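## Task

The rack's front face holds twelve drive blanks in three rows of four. Press each blank that protrudes all the way in until it bottoms out and clicks into place. The one exception is the bottom-row blank fourth from the left when facing the rack, which must stay as it is. The rack is loose on the table: tilting it beyond a slight amount fails the task, and it must finish in its original position.

## Robot and tools

Robot: two arms, left_arm and right_arm, each a six-joint arm with a two-finger parallel gripper and a wrist camera. Two fixed head cameras (cam_head_left, cam_head_right) sit on a stand behind the arms. The wrist cameras are cam_left_wrist and cam_right_wrist. All images are 896x504.

Frame: one scene frame for everything. Its origin is level with the table top, halfway between the arms' nominal bases. +x points out over the table, +y toward the left_arm side, +z up. Arm names are not image sides. Calibrated bases: left_arm near (-0.002, +0.296, 0) m, right_arm near (+0.009, -0.228, 0) m. The fingers point along the gripper's own +z axis and spread along its y axis. end_effector_position is the point between the finger pads, roughly 1 cm short of the tips. Reported positions and orientations may be wrong by a few centimetres, more when the arm reaches far.

The 14-number row: every motion command uses one flat row of 14 numbers covering both arms, even when only one arm moves. Order: dx, dy, dz, rx, ry, rz, opening for left_arm, then the same seven for right_arm. dx, dy, dz, rx, ry, rz are offsets, not poses: they are measured along the scene axes from that arm's current Hand target (last commanded pose), and the rotation part (rx, ry, rz, one rotation vector) turns about the Hand target's position. Scale: 1.0 equals 0.6 m or 180 degrees; values lie in [-1, 1]. A translation longer than 1.0 is shortened along its direction. Opening is absolute, not an offset: +1 fully open (0.093 m), -1 closed. Sending all six pose numbers as 0 re-commands the current Hand target; sending the opening you want keeps the gripper as is (a 0 opening is a real command, half open).

execute_actions(actions, cameras): actions is a list of actions; each action is a list of up to 15 rows (one per 1/30 s step); a short action repeats its last row to 15 steps. Every row in an action counts from the Hand target at that action's start, so repeating an offset moves further. Images come only for an empty actions list or when cameras names them (["all"] for all, [] for none).

move(target, speed, blend, opening_speed, grip_force, blocking, cameras): target is one 14-number row or a list of up to 15 rows, all offsets from the same starting Hand targets (not chained). speed is path top speed in m/s, 0.002 to 2.9, default 0.25 (turns up to twice that in rad/s), one value or one per target. blend (m) rounds corners of a list; 0 stops at each. opening_speed is per second on the -1..+1 scale, at least 0.2. grip_force is newtons per pad, 10 to 50, one value or one per arm; it persists. blocking=false returns after about 0.5 s while the move continues. Paths are straight, do not avoid obstacles or the other arm, last 0.5 to 10 s, and the gripper lags and can overshoot speed, especially with a stretched arm. Avoid paths passing near an arm's own base. The result adds a move: line with the ending (done, off_target, moving, held, fault) and limits (paced = pose clipped, held = steps withheld). done means at rest within 10 mm and 2 degrees.

wait(seconds 0 to 10): let time pass holding commands; returns early if a running move ends. stop(): brake a running move. zoom_image(camera, region [x0, y0, x1, y1] pixels, at most 504 by 504): closer look at the latest image of one camera. read_manual(section="licences"): licence text only. finished_scene(scene 1 or 2): ends the scene irreversibly; the goal must hold without the robot. Scene 1 is practice.

Results: each arm's end_effector_position (m) and end_effector_quat_wxyz, Hand target, Tool commands, grip_measured (+1 open, -1 closed; pads meet near -0.94), Joint positions (last entry is gripper opening in m), joint torques (wrap at ±28 N m on joints 1 to 3), Joint velocities (may read within noise), motor temperatures, sometimes step readings of position. MOTOR HOT appears from 75 °C; at 90 °C the arm faults and folds away for the rest of the scene.

Control behaviour: orientation commands are clipped to 40 degrees from the measured one each step. The gripper often stops short of or below its Hand target because of friction and weight; the next command, even zeros, asks again, and you may need to add the remaining distance. Small moves can go sideways or not happen; check position and tilt after each move. A blocked arm keeps pushing until commanded back past its gripper; to stop pressing a blank, retract the target behind the fingertips.

Pushing: contact force rises with speed and with how far the target lies beyond the contact point. Approach blanks slowly, aim a modest distance past the latched depth, and back off. Push straight along the blank so the loose rack is not shoved or tipped; it must not tilt beyond slightly and must stay where it began. Do not touch the excluded blank.

Avoid: hard hits or slams, dropping anything or letting it fall off the table, arms or grippers contacting each other (the clearance check does not protect grippers or wrist cameras), strain on camera cables, long stretched-out holds or pushing at unreachable poses (motor heat), and any arm stops or faults. Scene time runs while you think.

Each tool is called after ">>>" as name(argument=value, ...), one argument or row to a line, values as JSON.

## Session

>>> execute_actions(
  actions=[],
)

Scene clock: 0.00 s.
left_arm: end_effector_position=(+0.2490, +0.2860, +0.2243) grip_measured=+1.000 end_effector_quat_wxyz=(+0.474, +0.063, +0.878, +0.020) | right_arm: end_effector_position=(+0.3083, -0.1855, +0.2865) grip_measured=+1.000 end_effector_quat_wxyz=(+0.523, +0.129, +0.838, +0.086)
Joint positions: left_arm=[-0.066 0.656 0.752 -0.679 -0.019 0.101 0.093] | right_arm=[0.265 0.861 0.943 -0.55 0.233 0.433 0.093]
Joint velocities: within noise
Joint torques (N m): no reading
Motor temperatures (°C): left_arm=[24 28 28 29 27 28 29] | right_arm=[29 29 31 28 27 28 29]
Heat: left arm: 29 °C; right arm: 31 °C.
Hand target: left_arm +0.2510, +0.2859, +0.2330; +0.485, +0.062, +0.872, +0.020 | right_arm +0.3077, -0.1856, +0.2886; +0.523, +0.130, +0.838, +0.087
Tool commands: left_gripper/opening=+1.0 right_gripper/opening=+1.0

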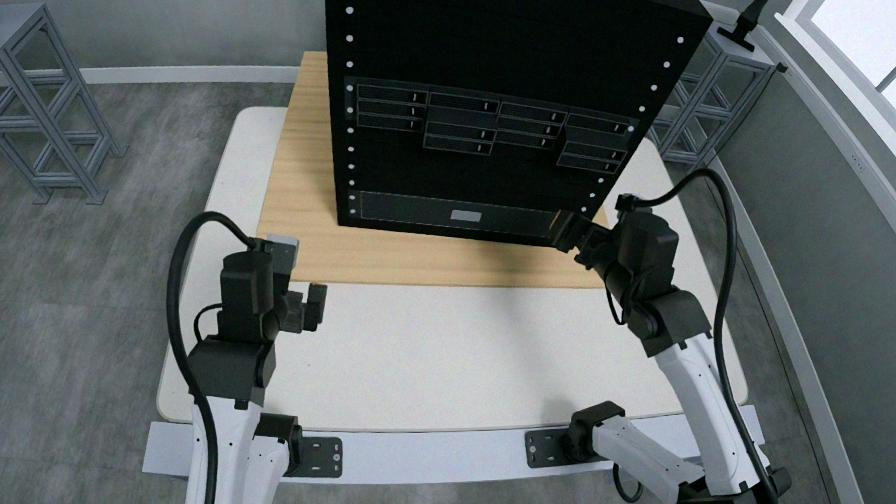

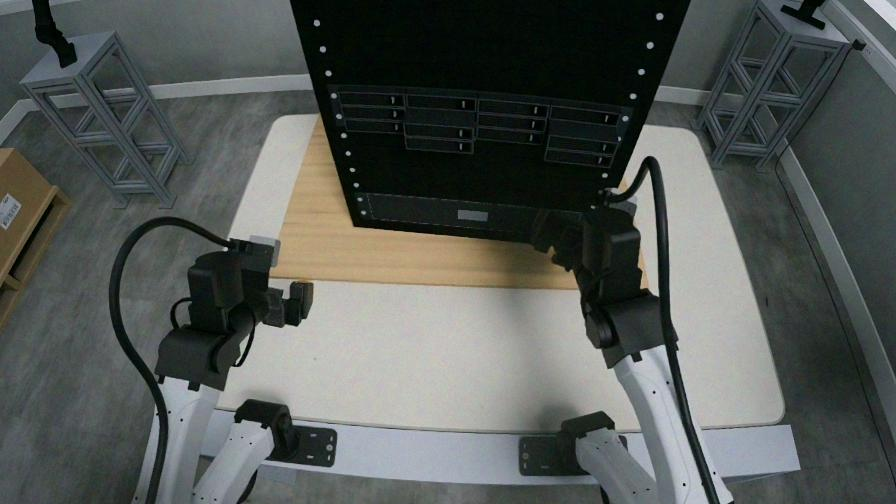

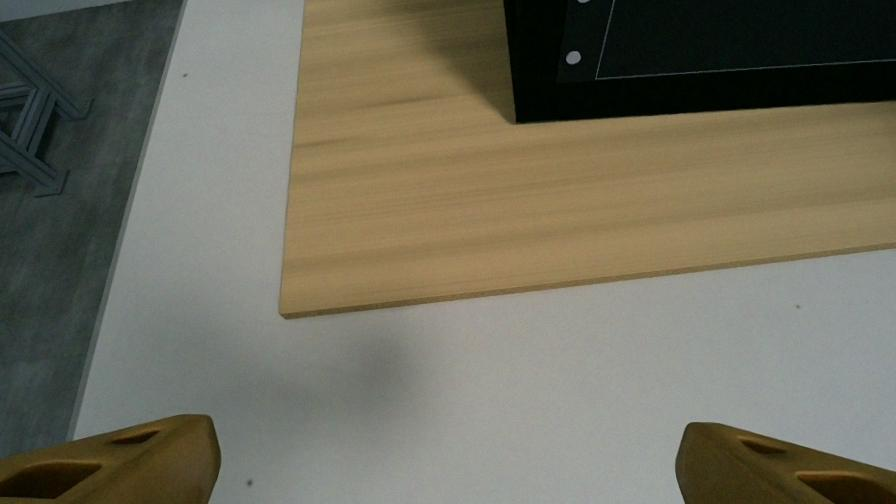

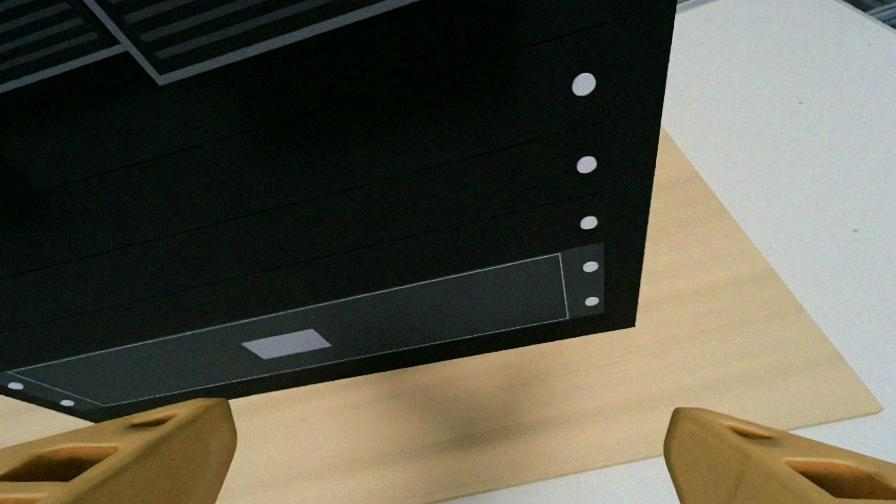

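>>> zoom_image(
  camera="cam_head_right",
  region=[300, 70, 660, 190],
)

>>> zoom_image(
  camera="cam_head_left",
  region=[330, 60, 660, 190],
)

Scaled by 1.400 from the camera's 896x504 image, which has a finer 1280x720 frame.

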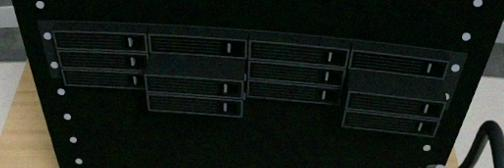

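Scaled by 1.527 from the camera's 896x504 image, which has a finer 1280x720 frame.

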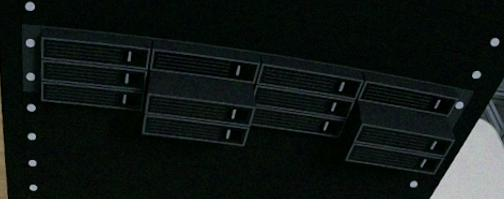

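>>> move(
  target=[0,0,0,0,0,0,1,-0.18,0.276,0.186,-0.0945,-0.0298,0.0131,-0.95],
  cameras=["all"],
)

Scene clock: 46.77 s.
left_arm: end_effector_position=(+0.2490, +0.2860, +0.2243) grip_measured=+1.000 end_effector_quat_wxyz=(+0.474, +0.063, +0.878, +0.020) | right_arm: end_effector_position=(+0.1994, -0.0196, +0.3948) grip_measured=-0.946 end_effector_quat_wxyz=(+0.579, +0.003, +0.815, -0.002)
Joint positions: left_arm=[-0.066 0.656 0.752 -0.679 -0.019 0.101 0.093] | right_arm=[1.419 1.411 1.782 -1.564 1.209 1.169 0]
Joint torques (N m): left_arm=[-0.16 0.35 8.08 1.79 0.03 -0.14] | right_arm=[-0.38 -2.76 7.5 0.74 0.79 0.15]
Motor temperatures (°C): left_arm=[24 28 36 33 27 28 29] | right_arm=[29 29 38 35 27 28 29]
Heat: left arm: 36 °C; right arm: 38 °C.
Hand target: left_arm +0.2510, +0.2859, +0.2330; +0.485, +0.062, +0.872, +0.020 | right_arm +0.1996, -0.0199, +0.4002; +0.573, +0.029, +0.819, -0.021
Off the commanded pose: left_arm 0.009 m, 1 deg | right_arm 0.005 m, 4 deg.
joint sent to its limit (right arm) — joint 4 (wrist pitch), lower limit. The joint targets are off in orientation, not in position.
move: off_target (right_arm)
camera_calibration:
cam_right_wrist: T_world_to_cam=[[0.0189848, -0.999453, 0.0270864, -0.0354609], [-0.693541, -0.0326781, -0.719676, 0.461529], [0.720167, -0.00512266, -0.693782, 0.216921], [0, 0, 0, 1]] pos_world=[0.164543, -0.0192484, 0.483607]

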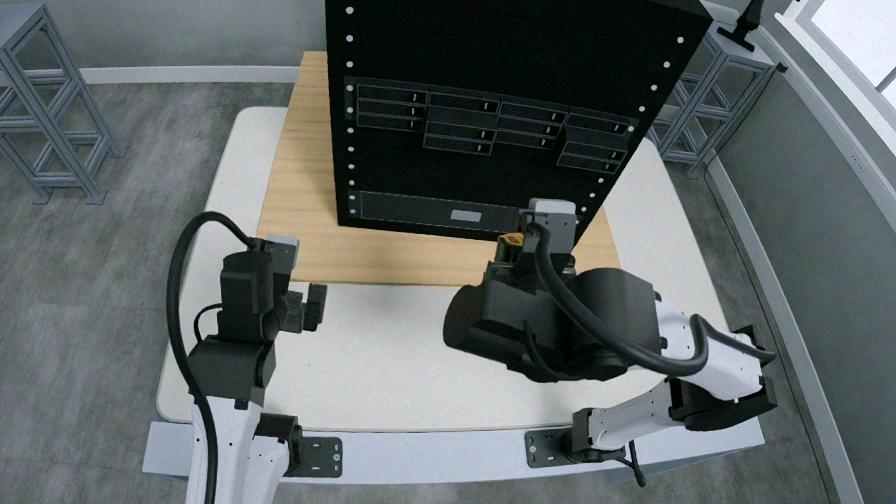

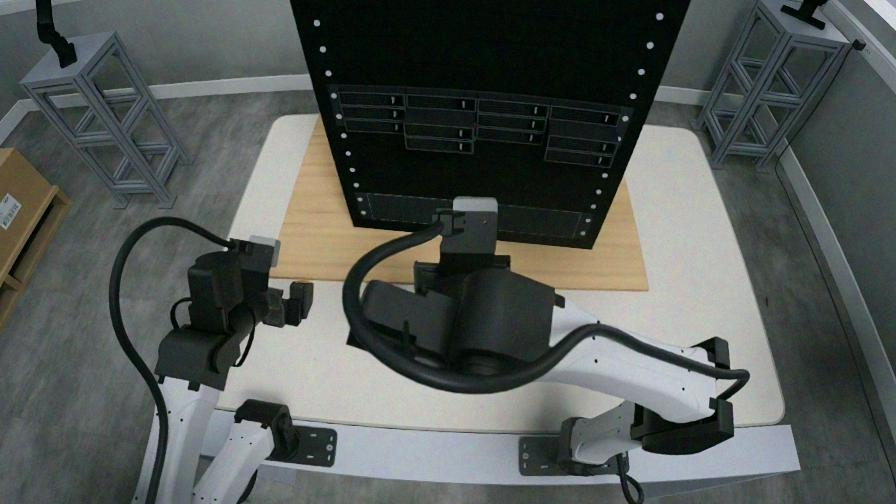

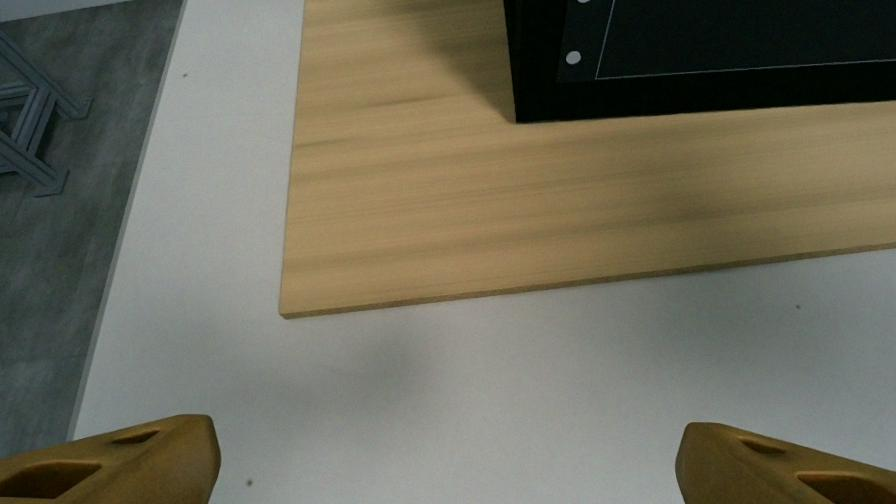

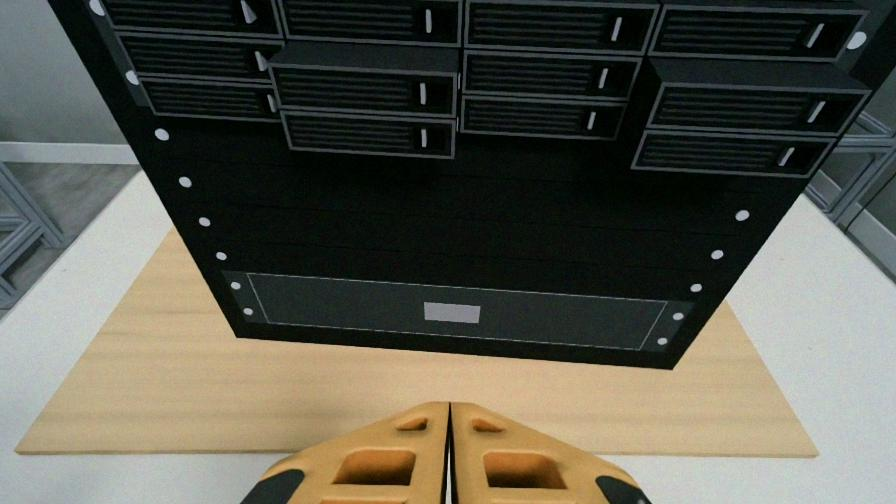

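>>> zoom_image(
  camera="cam_right_wrist",
  region=[60, 0, 480, 180],
)

>>> zoom_image(
  camera="cam_right_wrist",
  region=[450, 0, 896, 190],
)

Scaled by 1.200 from the camera's 896x504 image, which has a finer 1280x720 frame.

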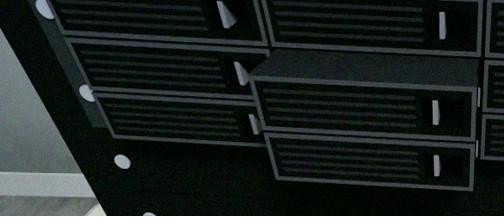

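Scaled by 1.130 from the camera's 896x504 image, which has a finer 1280x720 frame.

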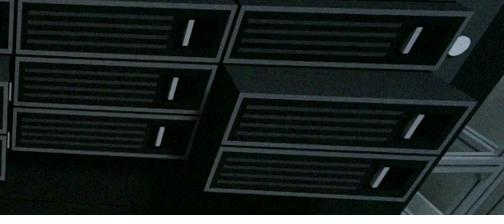

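>>> move(
  target=[0,0,0,0,0,0,1,0.267,0.085,-0.06,0,0,0,-0.95],
  cameras=["all"],
)

Scene clock: 75.77 s.
left_arm: end_effector_position=(+0.2490, +0.2860, +0.2243) grip_measured=+1.000 end_effector_quat_wxyz=(+0.474, +0.063, +0.878, +0.020) | right_arm: end_effector_position=(+0.3576, +0.0289, +0.3706) grip_measured=-0.946 end_effector_quat_wxyz=(+0.577, +0.035, +0.816, -0.023)
Joint positions: left_arm=[-0.066 0.656 0.752 -0.679 -0.019 0.101 0.093] | right_arm=[0.953 1.625 1.757 -0.74 0.949 0.519 0]
Joint torques (N m): left_arm=[-0.14 0.32 8.23 1.81 0.01 -0.14] | right_arm=[-0.72 -6.17 5.49 1.73 0.2 -0.02]
Heat: left arm: 38 °C; right arm: 38 °C.
Hand target: left_arm +0.2510, +0.2859, +0.2330; +0.485, +0.062, +0.872, +0.020 | right_arm +0.3598, +0.0310, +0.3642; +0.573, +0.029, +0.819, -0.021
Off the commanded pose: left_arm 0.009 m, 1 deg | right_arm 0.007 m, 1 deg.
move: done
camera_calibration:
cam_right_wrist: T_world_to_cam=[[-0.0564516, -0.998124, 0.0236849, 0.0388172], [-0.696514, 0.0223747, -0.717194, 0.554001], [0.715319, -0.0569836, -0.696471, 0.090749], [0, 0, 0, 1]] pos_world=[0.323146, 0.03152, 0.459611]

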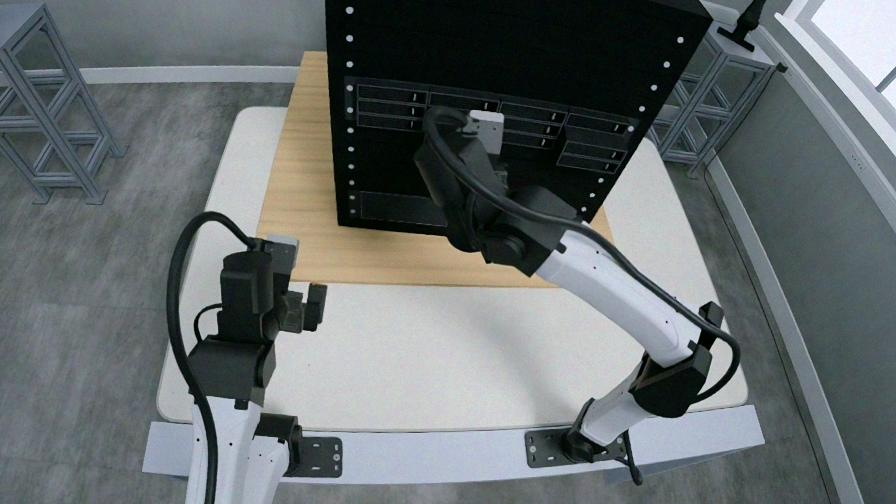

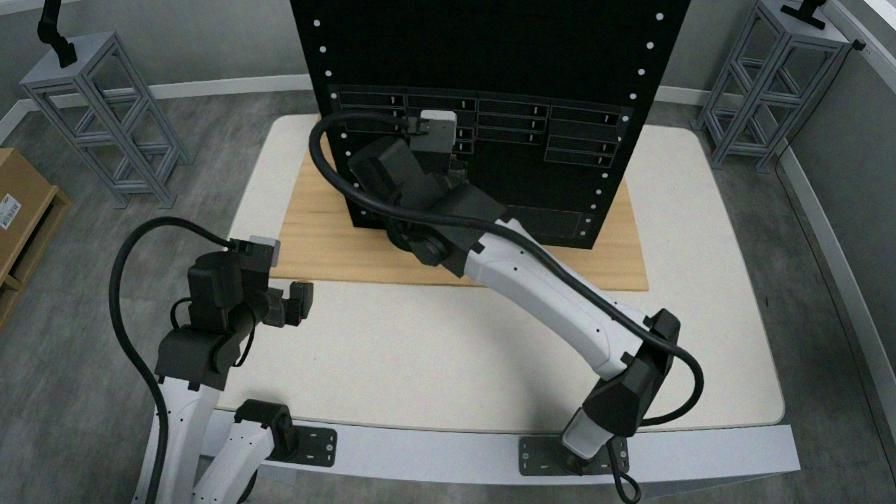

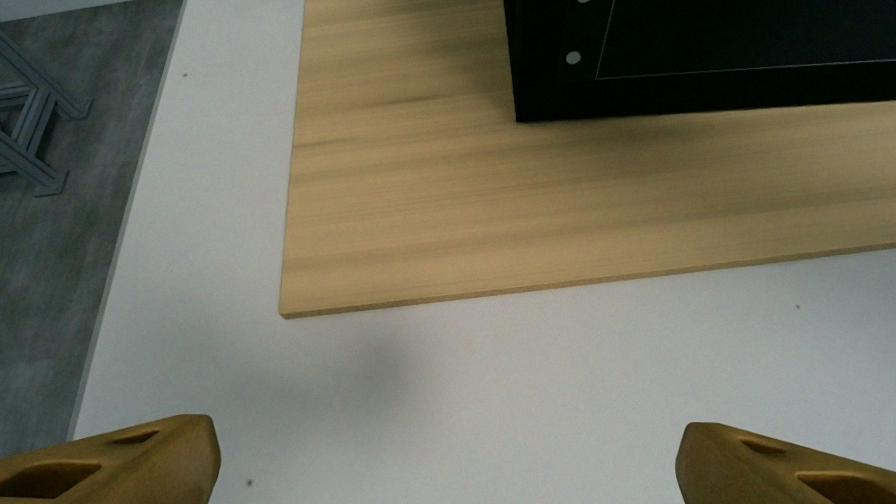

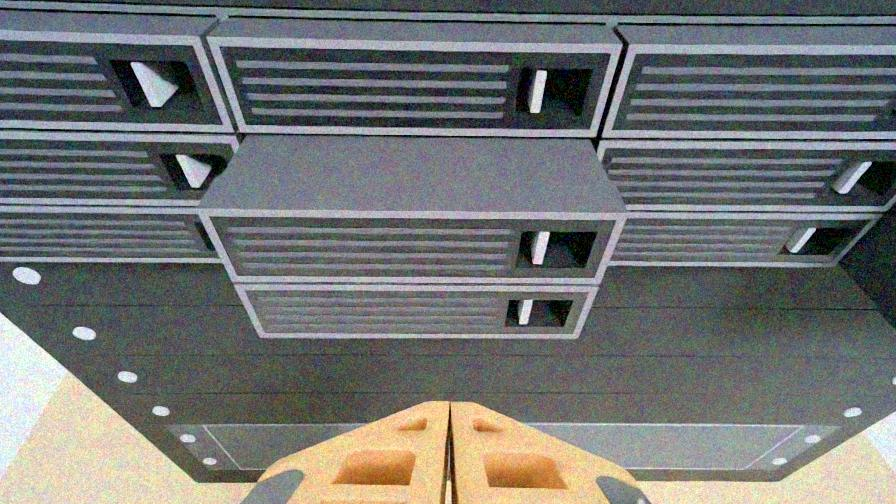

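>>> move(
  target=[0,0,0,0,0,0,1,0.042,0.012,0,0,0,0,-0.95],
  cameras=["cam_right_wrist"],
)

Scene clock: 88.03 s.
left_arm: end_effector_position=(+0.2490, +0.2860, +0.2243) grip_measured=+1.000 end_effector_quat_wxyz=(+0.474, +0.063, +0.878, +0.020) | right_arm: end_effector_position=(+0.3805, +0.0326, +0.3588) grip_measured=-0.946 end_effector_quat_wxyz=(+0.570, +0.028, +0.820, -0.034)
Joint positions: left_arm=[-0.066 0.656 0.752 -0.679 -0.019 0.101 0.093] | right_arm=[0.906 1.683 1.781 -0.701 0.912 0.475 0]
Joint torques (N m): left_arm=[0.02 0.42 8.12 1.8 0 -0.14] | right_arm=[-0.68 -5.68 9.42 1.79 0.27 -0.01]
Heat: left arm: 38 °C; right arm: 39 °C.
Hand target: left_arm +0.2510, +0.2859, +0.2330; +0.485, +0.062, +0.872, +0.020 | right_arm +0.3850, +0.0382, +0.3642; +0.573, +0.029, +0.819, -0.021
Off the commanded pose: left_arm 0.009 m, 1 deg | right_arm 0.009 m, 2 deg.
move: done
camera_calibration:
cam_right_wrist: T_world_to_cam=[[-0.0570599, -0.997137, 0.0496249, 0.0350313], [-0.709578, 0.00553836, -0.704605, 0.562382], [0.702313, -0.0754174, -0.707862, 0.0760147], [0, 0, 0, 1]] pos_world=[0.347667, 0.0375491, 0.448327]
Images, in order (width x height): cam_right_wrist 896x504.

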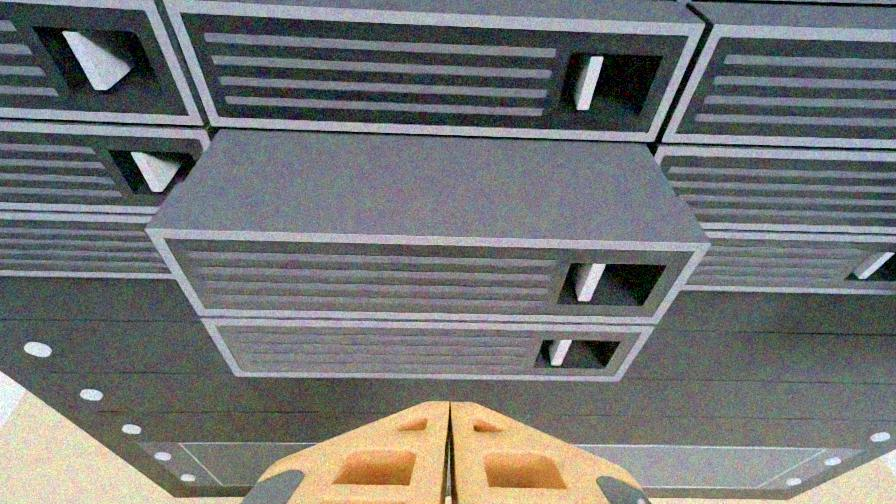

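>>> move(
  target=[0,0,0,0,0,0,1,-0.01,0.008,0.04,0,0,0,-0.95],
  cameras=["cam_right_wrist","cam_head_left","cam_head_right"],
)

Scene clock: 100.03 s.
left_arm: end_effector_position=(+0.2490, +0.2860, +0.2243) grip_measured=+1.000 end_effector_quat_wxyz=(+0.474, +0.063, +0.878, +0.020) | right_arm: end_effector_position=(+0.3788, +0.0381, +0.3872) grip_measured=-0.946 end_effector_quat_wxyz=(+0.574, +0.027, +0.818, -0.025)
Joint positions: left_arm=[-0.066 0.656 0.752 -0.679 -0.019 0.101 0.093] | right_arm=[0.916 1.728 1.944 -0.802 0.911 0.474 0]
Joint torques (N m): left_arm=[-0.12 0.39 8.08 1.79 0.01 -0.07] | right_arm=[0.46 -5.64 9.1 1.52 0.36 0.17]
Motor temperatures (°C): left_arm=[24 28 39 35 27 28 29] | right_arm=[29 34 41 35 27 28 29]
Heat: left arm: 39 °C; right arm: 41 °C.
Hand target: left_arm +0.2510, +0.2859, +0.2330; +0.485, +0.062, +0.872, +0.020 | right_arm +0.3791, +0.0430, +0.3881; +0.573, +0.029, +0.819, -0.021
Off the commanded pose: left_arm 0.009 m, 1 deg | right_arm 0.005 m, 1 deg.
move: done
camera_calibration:
cam_right_wrist: T_world_to_cam=[[-0.046399, -0.998284, 0.0357306, 0.0404399], [-0.702358, 0.00716841, -0.711788, 0.581163], [0.71031, -0.0581219, -0.701485, 0.0915174], [0, 0, 0, 1]] pos_world=[0.345055, 0.0415237, 0.476418]
Images, in order (width x height): cam_head_left 896x504, cam_head_right 896x504, cam_right_wrist 896x504.

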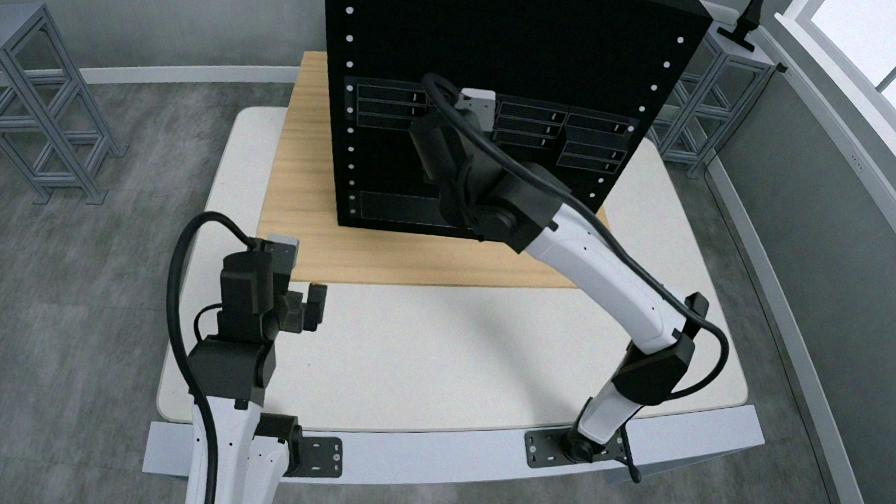

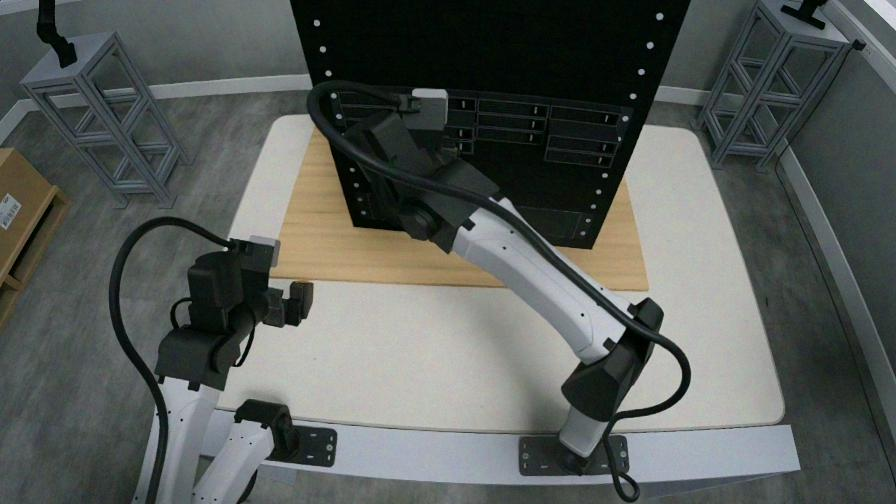

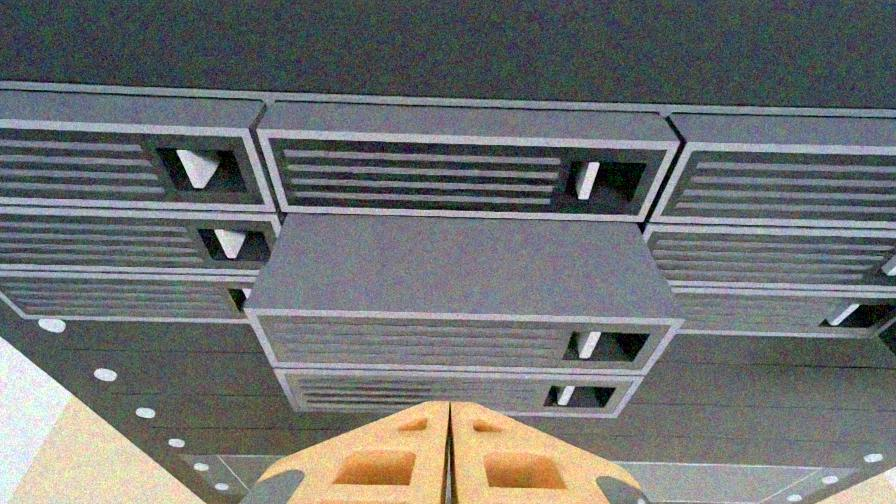

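>>> move(
  target=[0,0,0,0,0,0,1,0.025,-0.005,-0.004,0,0,0,-0.95],
  cameras=["cam_right_wrist"],
  speed=0.05,
)

Scene clock: 113.10 s.
left_arm: end_effector_position=(+0.2490, +0.2860, +0.2243) grip_measured=+1.000 end_effector_quat_wxyz=(+0.474, +0.063, +0.878, +0.020) | right_arm: end_effector_position=(+0.3888, +0.0343, +0.3814) grip_measured=-0.946 end_effector_quat_wxyz=(+0.570, +0.028, +0.820, -0.033)
Joint positions: left_arm=[-0.066 0.656 0.752 -0.679 -0.019 0.101 0.093] | right_arm=[0.889 1.743 1.944 -0.792 0.898 0.461 0]
Joint torques (N m): left_arm=[-0.12 0.36 7.98 1.82 0.01 -0.11] | right_arm=[-0.72 -5.65 9.36 1.8 0.13 -0.02]
Heat: left arm: 39 °C; right arm: 43 °C.
Hand target: left_arm +0.2510, +0.2859, +0.2330; +0.485, +0.062, +0.872, +0.020 | right_arm +0.3940, +0.0401, +0.3858; +0.573, +0.029, +0.819, -0.021
Off the commanded pose: left_arm 0.009 m, 1 deg | right_arm 0.009 m, 1 deg.
move: done
camera_calibration:
cam_right_wrist: T_world_to_cam=[[-0.0565111, -0.997252, 0.047914, 0.0364915], [-0.709294, 0.00632657, -0.704884, 0.584187], [0.702644, -0.0738189, -0.707702, 0.0860408], [0, 0, 0, 1]] pos_world=[0.355966, 0.0390467, 0.470927]
Images, in order (width x height): cam_right_wrist 896x504.

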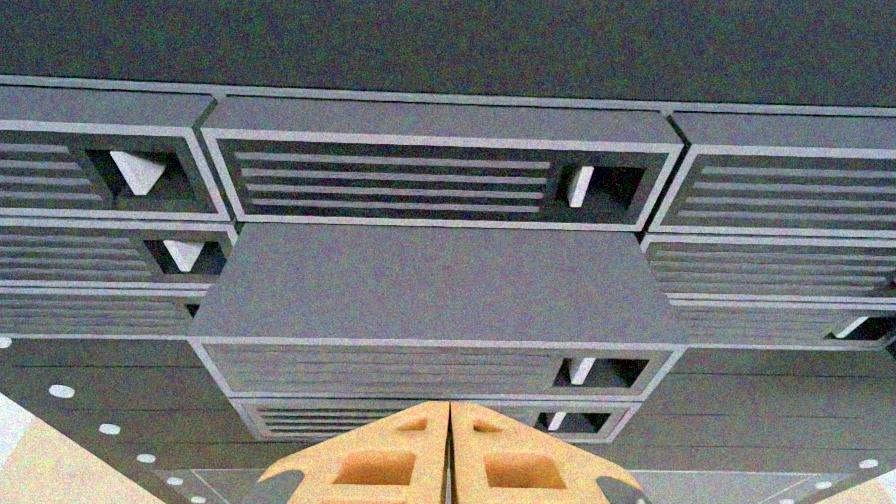

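>>> move(
  target=[0,0,0,0,0,0,1,0.045,-0.002,0.002,0,0,0,-0.95],
  cameras=["cam_right_wrist"],
  speed=0.04,
)

Scene clock: 125.10 s.
left_arm: end_effector_position=(+0.2490, +0.2860, +0.2243) grip_measured=+1.000 end_effector_quat_wxyz=(+0.474, +0.063, +0.878, +0.020) | right_arm: end_effector_position=(+0.4149, +0.0340, +0.3842) grip_measured=-0.946 end_effector_quat_wxyz=(+0.571, +0.029, +0.820, -0.030)
Joint positions: left_arm=[-0.066 0.656 0.752 -0.679 -0.019 0.101 0.093] | right_arm=[0.833 1.806 2.022 -0.768 0.848 0.415 0]
Joint torques (N m): left_arm=[-0.12 0.44 8.06 1.79 0.02 -0.1] | right_arm=[-0.91 -6.19 9.18 1.85 0.12 -0.04]
Heat: left arm: 39 °C; right arm: 44 °C.
Hand target: left_arm +0.2510, +0.2859, +0.2330; +0.485, +0.062, +0.872, +0.020 | right_arm +0.4211, +0.0388, +0.3870; +0.573, +0.029, +0.819, -0.021
Off the commanded pose: left_arm 0.009 m, 1 deg | right_arm 0.008 m, 1 deg.
move: done
camera_calibration:
cam_right_wrist: T_world_to_cam=[[-0.0547207, -0.997579, 0.0429055, 0.0387271], [-0.70846, 0.00850962, -0.7057, 0.604519], [0.703626, -0.0690132, -0.707211, 0.0688317], [0, 0, 0, 1]] pos_world=[0.381965, 0.0382394, 0.473626]
Images, in order (width x height): cam_right_wrist 896x504.

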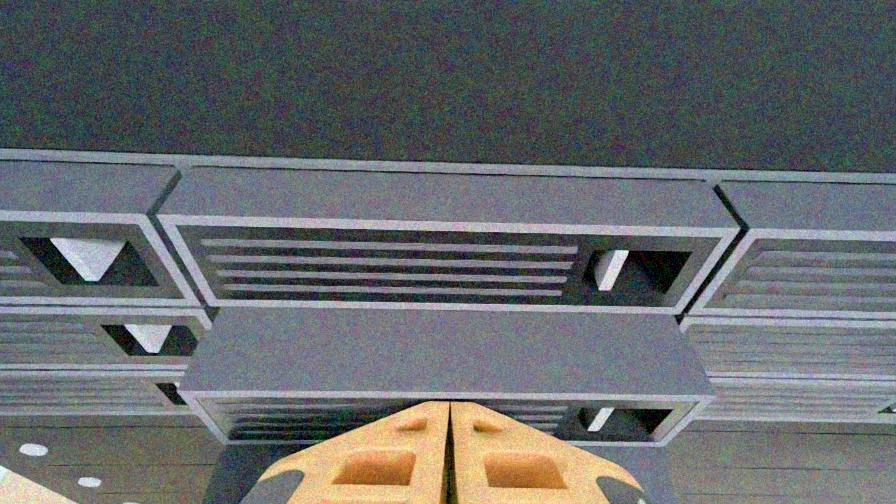

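>>> move(
  target=[0,0,0,0,0,0,1,0.025,-0.001,-0.003,0,0,0,-0.95],
  cameras=["cam_right_wrist"],
  speed=0.04,
)

Scene clock: 130.80 s.
left_arm: end_effector_position=(+0.2490, +0.2860, +0.2243) grip_measured=+1.000 end_effector_quat_wxyz=(+0.474, +0.063, +0.878, +0.020) | right_arm: end_effector_position=(+0.4291, +0.0325, +0.3841) grip_measured=-0.946 end_effector_quat_wxyz=(+0.572, +0.031, +0.819, -0.031)
Joint positions: left_arm=[-0.066 0.656 0.752 -0.679 -0.019 0.101 0.093] | right_arm=[0.804 1.839 2.056 -0.75 0.828 0.393 0]
Joint torques (N m): left_arm=[-0.13 0.36 8.16 1.79 0.01 -0.1] | right_arm=[-0.9 -6.19 9.28 1.87 0.05 -0.02]
Heat: left arm: 39 °C; right arm: 45 °C.
Hand target: left_arm +0.2510, +0.2859, +0.2330; +0.485, +0.062, +0.872, +0.020 | right_arm +0.4360, +0.0383, +0.3851; +0.573, +0.029, +0.819, -0.021
Off the commanded pose: left_arm 0.009 m, 1 deg | right_arm 0.009 m, 1 deg.
move: done
camera_calibration:
cam_right_wrist: T_world_to_cam=[[-0.0594683, -0.997356, 0.0417679, 0.0405126], [-0.705835, 0.0124248, -0.708267, 0.614265], [0.705876, -0.0716007, -0.704707, 0.0568336], [0, 0, 0, 1]] pos_world=[0.395861, 0.0368427, 0.473423]
Images, in order (width x height): cam_right_wrist 896x504.

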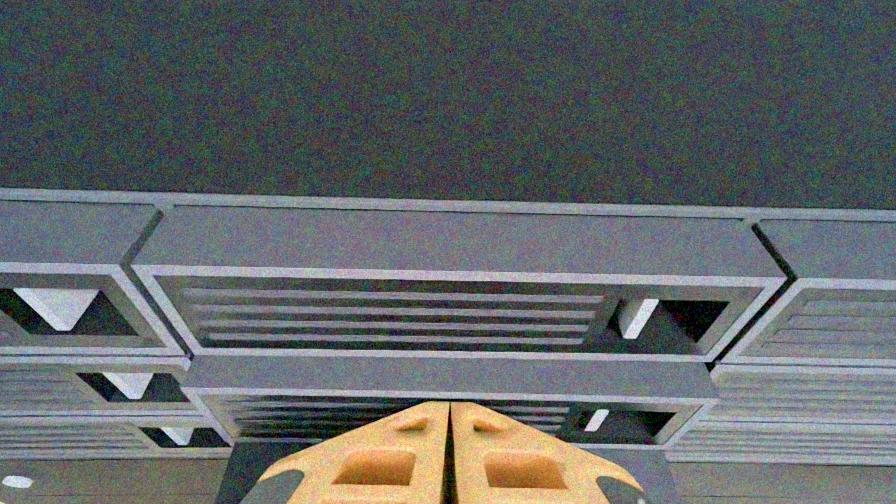

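>>> move(
  target=[0,0,0,0,0,0,1,0.018,-0.001,0,0,0,0,-0.95],
  cameras=["cam_right_wrist"],
  speed=0.04,
)

Scene clock: 135.33 s.
left_arm: end_effector_position=(+0.2490, +0.2860, +0.2243) grip_measured=+1.000 end_effector_quat_wxyz=(+0.474, +0.063, +0.878, +0.020) | right_arm: end_effector_position=(+0.4366, +0.0319, +0.3848) grip_measured=-0.946 end_effector_quat_wxyz=(+0.571, +0.029, +0.820, -0.033)
Joint positions: left_arm=[-0.066 0.656 0.752 -0.679 -0.019 0.101 0.093] | right_arm=[0.789 1.863 2.091 -0.756 0.814 0.379 0]
Joint torques (N m): left_arm=[-0.08 0.31 8.17 1.79 0 -0.1] | right_arm=[-1.46 -5.89 9.42 1.99 -0.01 -0.03]
Heat: left arm: 40 °C; right arm: 45 °C.
Hand target: left_arm +0.2510, +0.2859, +0.2330; +0.485, +0.062, +0.872, +0.020 | right_arm +0.4468, +0.0377, +0.3852; +0.573, +0.029, +0.819, -0.021
Off the commanded pose: left_arm 0.009 m, 1 deg | right_arm 0.012 m, 1 deg.
move: off_target (right_arm)
camera_calibration:
cam_right_wrist: T_world_to_cam=[[-0.0580962, -0.997197, 0.0471517, 0.0376297], [-0.707713, 0.00782676, -0.706456, 0.62034], [0.704107, -0.0744124, -0.706184, 0.0534649], [0, 0, 0, 1]] pos_world=[0.403564, 0.0366474, 0.474225]
Images, in order (width x height): cam_right_wrist 896x504.

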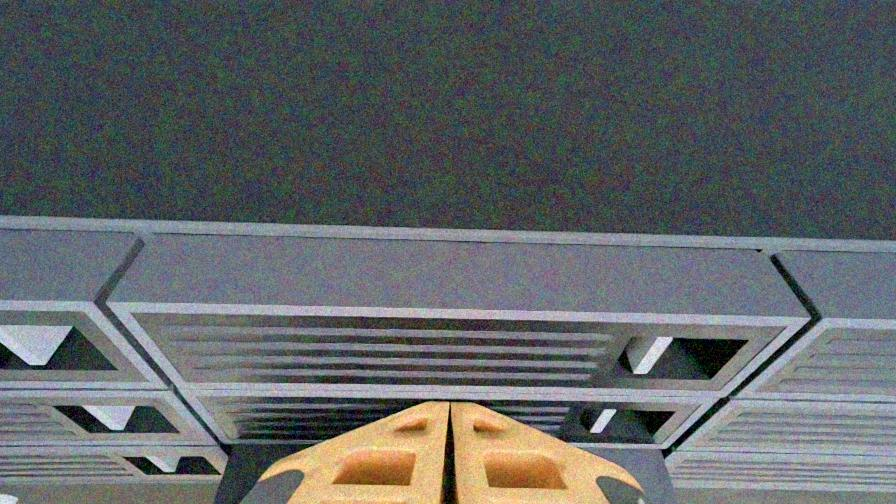

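>>> move(
  target=[0,0,0,0,0,0,1,0.012,-0.001,0,0,0,0,-0.95],
  cameras=["all"],
  speed=0.04,
)

Scene clock: 139.03 s.
left_arm: end_effector_position=(+0.2490, +0.2860, +0.2243) grip_measured=+1.000 end_effector_quat_wxyz=(+0.474, +0.063, +0.878, +0.020) | right_arm: end_effector_position=(+0.4370, +0.0317, +0.3850) grip_measured=-0.946 end_effector_quat_wxyz=(+0.567, +0.023, +0.822, -0.037)
Joint positions: left_arm=[-0.066 0.656 0.752 -0.679 -0.019 0.101 0.093] | right_arm=[0.787 1.872 2.114 -0.78 0.808 0.37 0]
Joint torques (N m): left_arm=[-0.18 0.43 8.08 1.79 0 -0.09] | right_arm=[-2.55 -5.41 9.03 2.27 -0.07 -0.06]
Heat: left arm: 40 °C; right arm: 45 °C.
Hand target: left_arm +0.2510, +0.2859, +0.2330; +0.485, +0.062, +0.872, +0.020 | right_arm +0.4540, +0.0370, +0.3854; +0.573, +0.030, +0.818, -0.021
Off the commanded pose: left_arm 0.009 m, 1 deg | right_arm 0.018 m, 2 deg.
move: off_target (right_arm)
camera_calibration:
cam_right_wrist: T_world_to_cam=[[-0.0515183, -0.996806, 0.0610183, 0.0292282], [-0.714863, -0.0058567, -0.69924, 0.621602], [0.697365, -0.0796434, -0.712278, 0.0587798], [0, 0, 0, 1]] pos_world=[0.404875, 0.0374568, 0.474734]

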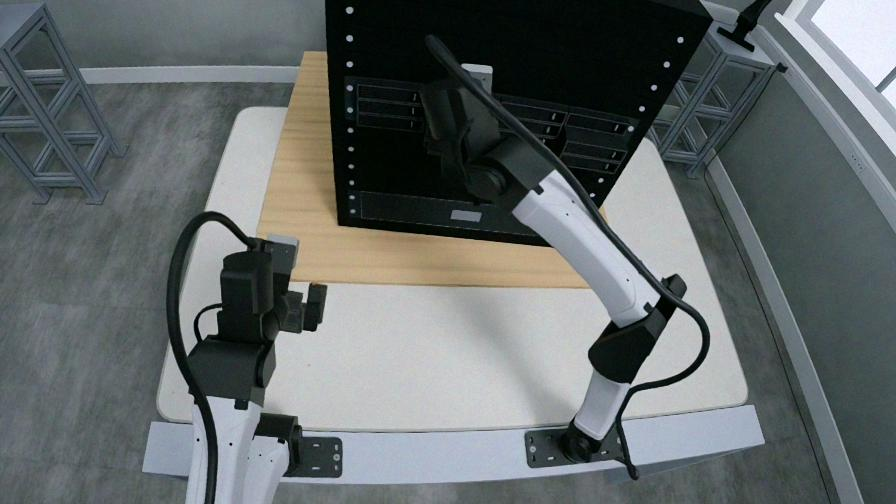

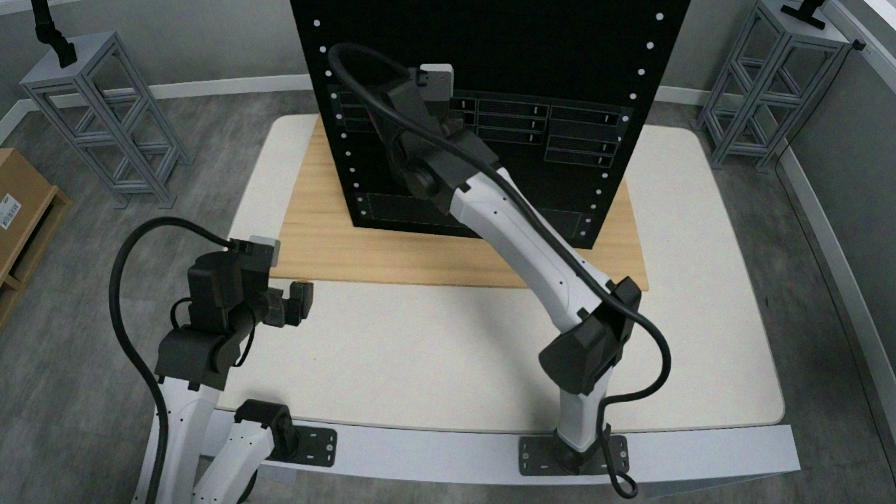

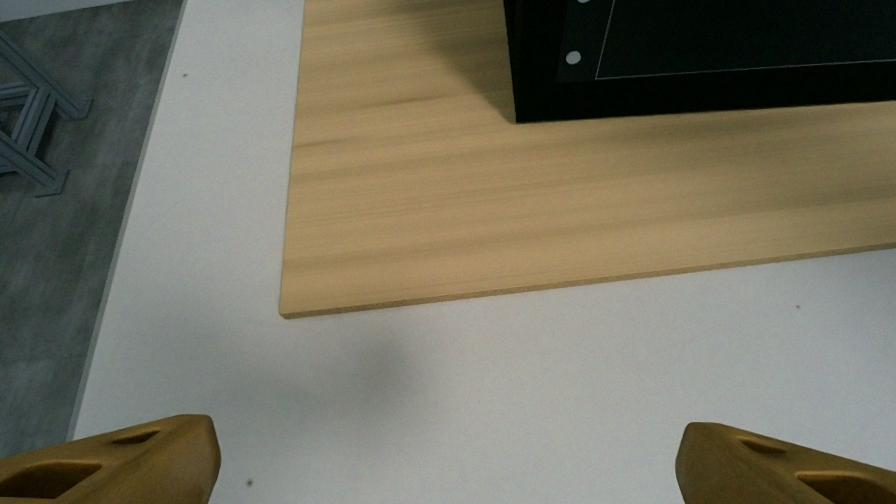

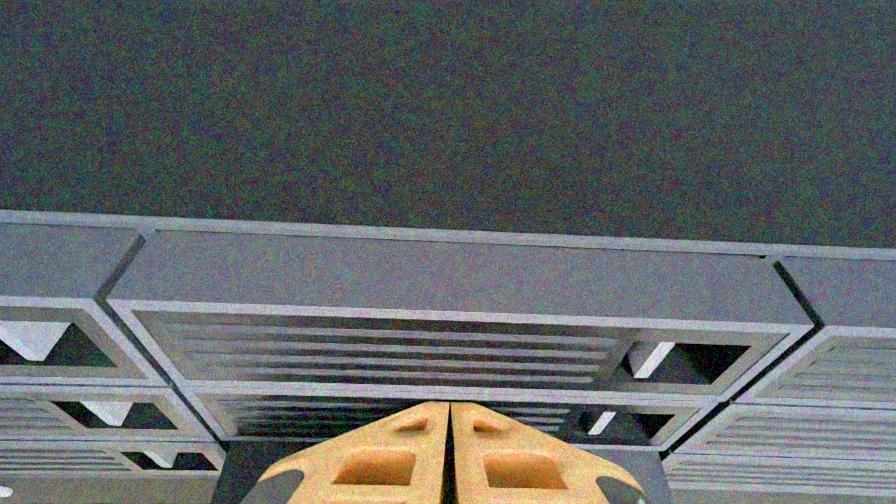

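>>> move(
  target=[0,0,0,0,0,0,1,0.016,-0.001,0,0,0,0,-0.95],
  cameras=["cam_right_wrist"],
  speed=0.04,
)

>>> move(
  target=[0,0,0,0,0,0,1,-0.14,0.0,0.0,0,0,0,-0.95],
  cameras=["cam_right_wrist"],
  speed=0.15,
)

Scene clock: 144.77 s.
left_arm: end_effector_position=(+0.2490, +0.2860, +0.2243) grip_measured=+1.000 end_effector_quat_wxyz=(+0.474, +0.063, +0.878, +0.020) | right_arm: end_effector_position=(+0.4374, +0.0316, +0.3849) grip_measured=-0.946 end_effector_quat_wxyz=(+0.561, +0.013, +0.827, -0.040)
Joint positions: left_arm=[-0.066 0.656 0.752 -0.679 -0.019 0.101 0.093] | right_arm=[0.783 1.883 2.143 -0.811 0.796 0.359 0]
Joint torques (N m): left_arm=[-0.1 0.53 8.13 1.82 -0.03 -0.13] | right_arm=[-3.78 -4.71 8.92 2.48 -0.06 -0.01]
Heat: left arm: 40 °C; right arm: 44 °C.
Hand target: left_arm +0.2510, +0.2859, +0.2330; +0.485, +0.062, +0.872, +0.020 | right_arm +0.4636, +0.0364, +0.3852; +0.573, +0.029, +0.819, -0.021
Off the commanded pose: left_arm 0.009 m, 1 deg | right_arm 0.027 m, 3 deg.
move: off_target (right_arm)
camera_calibration:
cam_right_wrist: T_world_to_cam=[[-0.0395699, -0.996213, 0.0774217, 0.017629], [-0.725447, -0.0246409, -0.687837, 0.622664], [0.68714, -0.083383, -0.721724, 0.0666744], [0, 0, 0, 1]] pos_world=[0.406592, 0.0384648, 0.475047]
Images, in order (width x height): cam_right_wrist 896x504.

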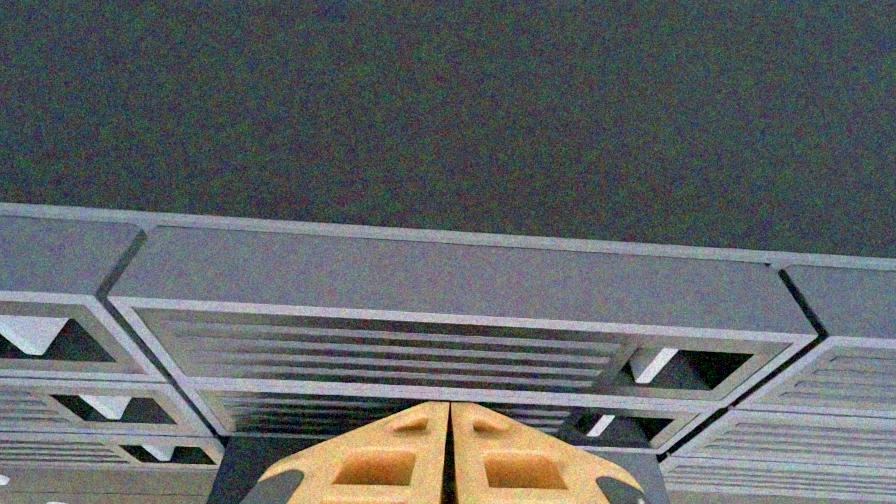

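Scene clock: 146.00 s.
left_arm: end_effector_position=(+0.2490, +0.2860, +0.2243) grip_measured=+1.000 end_effector_quat_wxyz=(+0.474, +0.063, +0.878, +0.020) | right_arm: end_effector_position=(+0.3847, +0.0453, +0.3805) grip_measured=-0.946 end_effector_quat_wxyz=(+0.571, +0.019, +0.820, -0.020)
Joint positions: left_arm=[-0.066 0.656 0.752 -0.679 -0.019 0.101 0.093] | right_arm=[0.91 1.746 1.94 -0.776 0.887 0.46 0]
Joint torques (N m): left_arm=[-0.27 0.53 8.09 1.8 0 -0.08] | right_arm=[-0.31 -9.24 5.55 1.5 0.42 0.14]
Heat: left arm: 40 °C; right arm: 44 °C.
Hand target: left_arm +0.2510, +0.2859, +0.2330; +0.485, +0.062, +0.872, +0.020 | right_arm +0.3796, +0.0364, +0.3851; +0.573, +0.029, +0.819, -0.021
Off the commanded pose: left_arm 0.009 m, 1 deg | right_arm 0.011 m, 1 deg.
move: off_target (right_arm)
camera_calibration:
cam_right_wrist: T_world_to_cam=[[-0.0277217, -0.998921, 0.0372595, 0.0403952], [-0.708314, -0.00667173, -0.705866, 0.581115], [0.705353, -0.0459593, -0.707365, 0.0865775], [0, 0, 0, 1]] pos_world=[0.351664, 0.0482077, 0.469926]
Images, in order (width x height): cam_right_wrist 896x504.

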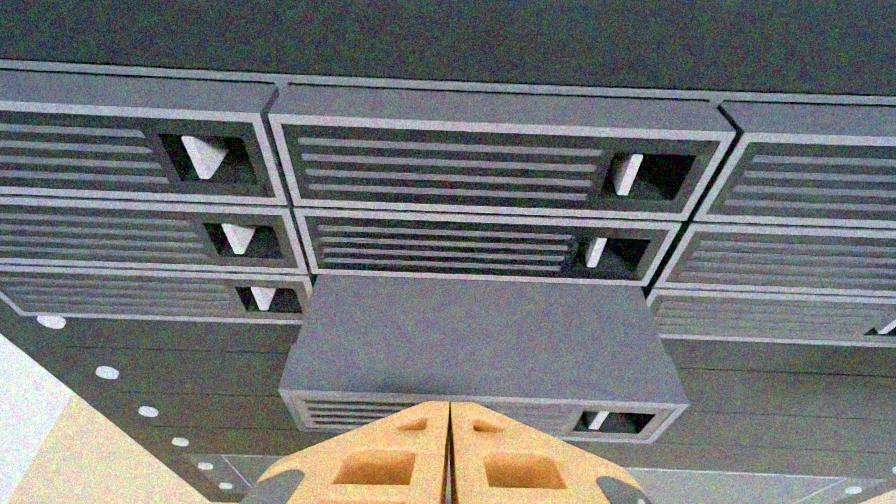

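>>> move(
  target=[
    [0,0,0,0,0,0,1,-0.015,-0.005,0,0,0,0,-0.95],
    [0,0,0,0,0,0,1,-0.015,-0.005,-0.043,0,0,0,-0.95],
    [0,0,0,0,0,0,1,0.05,-0.01,-0.043,0,0,0,-0.95],
  ],
  cameras=["cam_right_wrist"],
  speed=[0.1,0.1,0.05],
)

Scene clock: 156.23 s.
left_arm: end_effector_position=(+0.2490, +0.2860, +0.2243) grip_measured=+1.000 end_effector_quat_wxyz=(+0.474, +0.063, +0.878, +0.020) | right_arm: end_effector_position=(+0.4036, +0.0246, +0.3547) grip_measured=-0.946 end_effector_quat_wxyz=(+0.570, +0.028, +0.821, -0.033)
Joint positions: left_arm=[-0.066 0.656 0.752 -0.679 -0.019 0.101 0.093] | right_arm=[0.84 1.702 1.774 -0.633 0.856 0.421 0]
Joint torques (N m): left_arm=[-0.16 0.42 8.18 1.8 -0.01 -0.12] | right_arm=[-0.7 -5.79 9.76 1.85 0.12 -0.11]
Motor temperatures (°C): left_arm=[24 28 40 37 27 28 29] | right_arm=[29 40 43 38 27 28 29]
Heat: left arm: 40 °C; right arm: 43 °C.
Hand target: left_arm +0.2510, +0.2859, +0.2330; +0.485, +0.062, +0.872, +0.020 | right_arm +0.4096, +0.0305, +0.3595; +0.573, +0.029, +0.819, -0.021
Off the commanded pose: left_arm 0.009 m, 1 deg | right_arm 0.010 m, 1 deg.
move: done
camera_calibration:
cam_right_wrist: T_world_to_cam=[[-0.0568007, -0.997242, 0.0477782, 0.0292067], [-0.710271, 0.00673165, -0.703896, 0.575909], [0.701633, -0.0739172, -0.708695, 0.0567856], [0, 0, 0, 1]] pos_world=[0.370868, 0.0294468, 0.444228]
Images, in order (width x height): cam_right_wrist 896x504.

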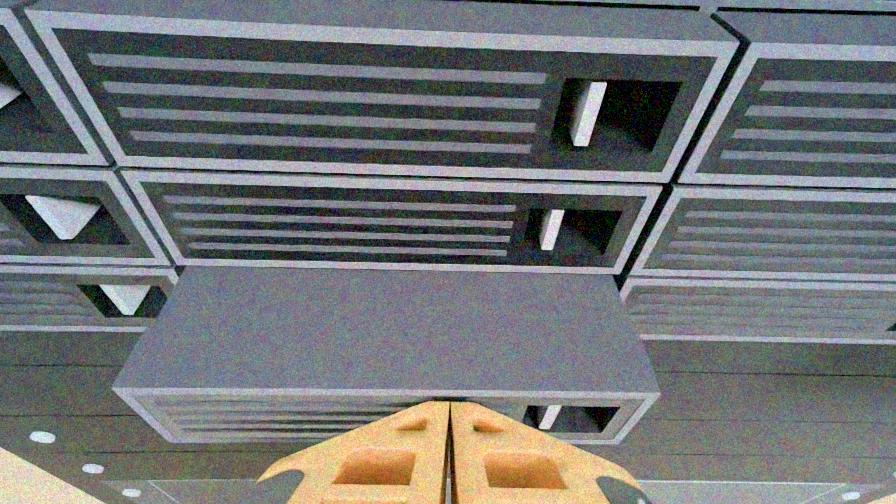

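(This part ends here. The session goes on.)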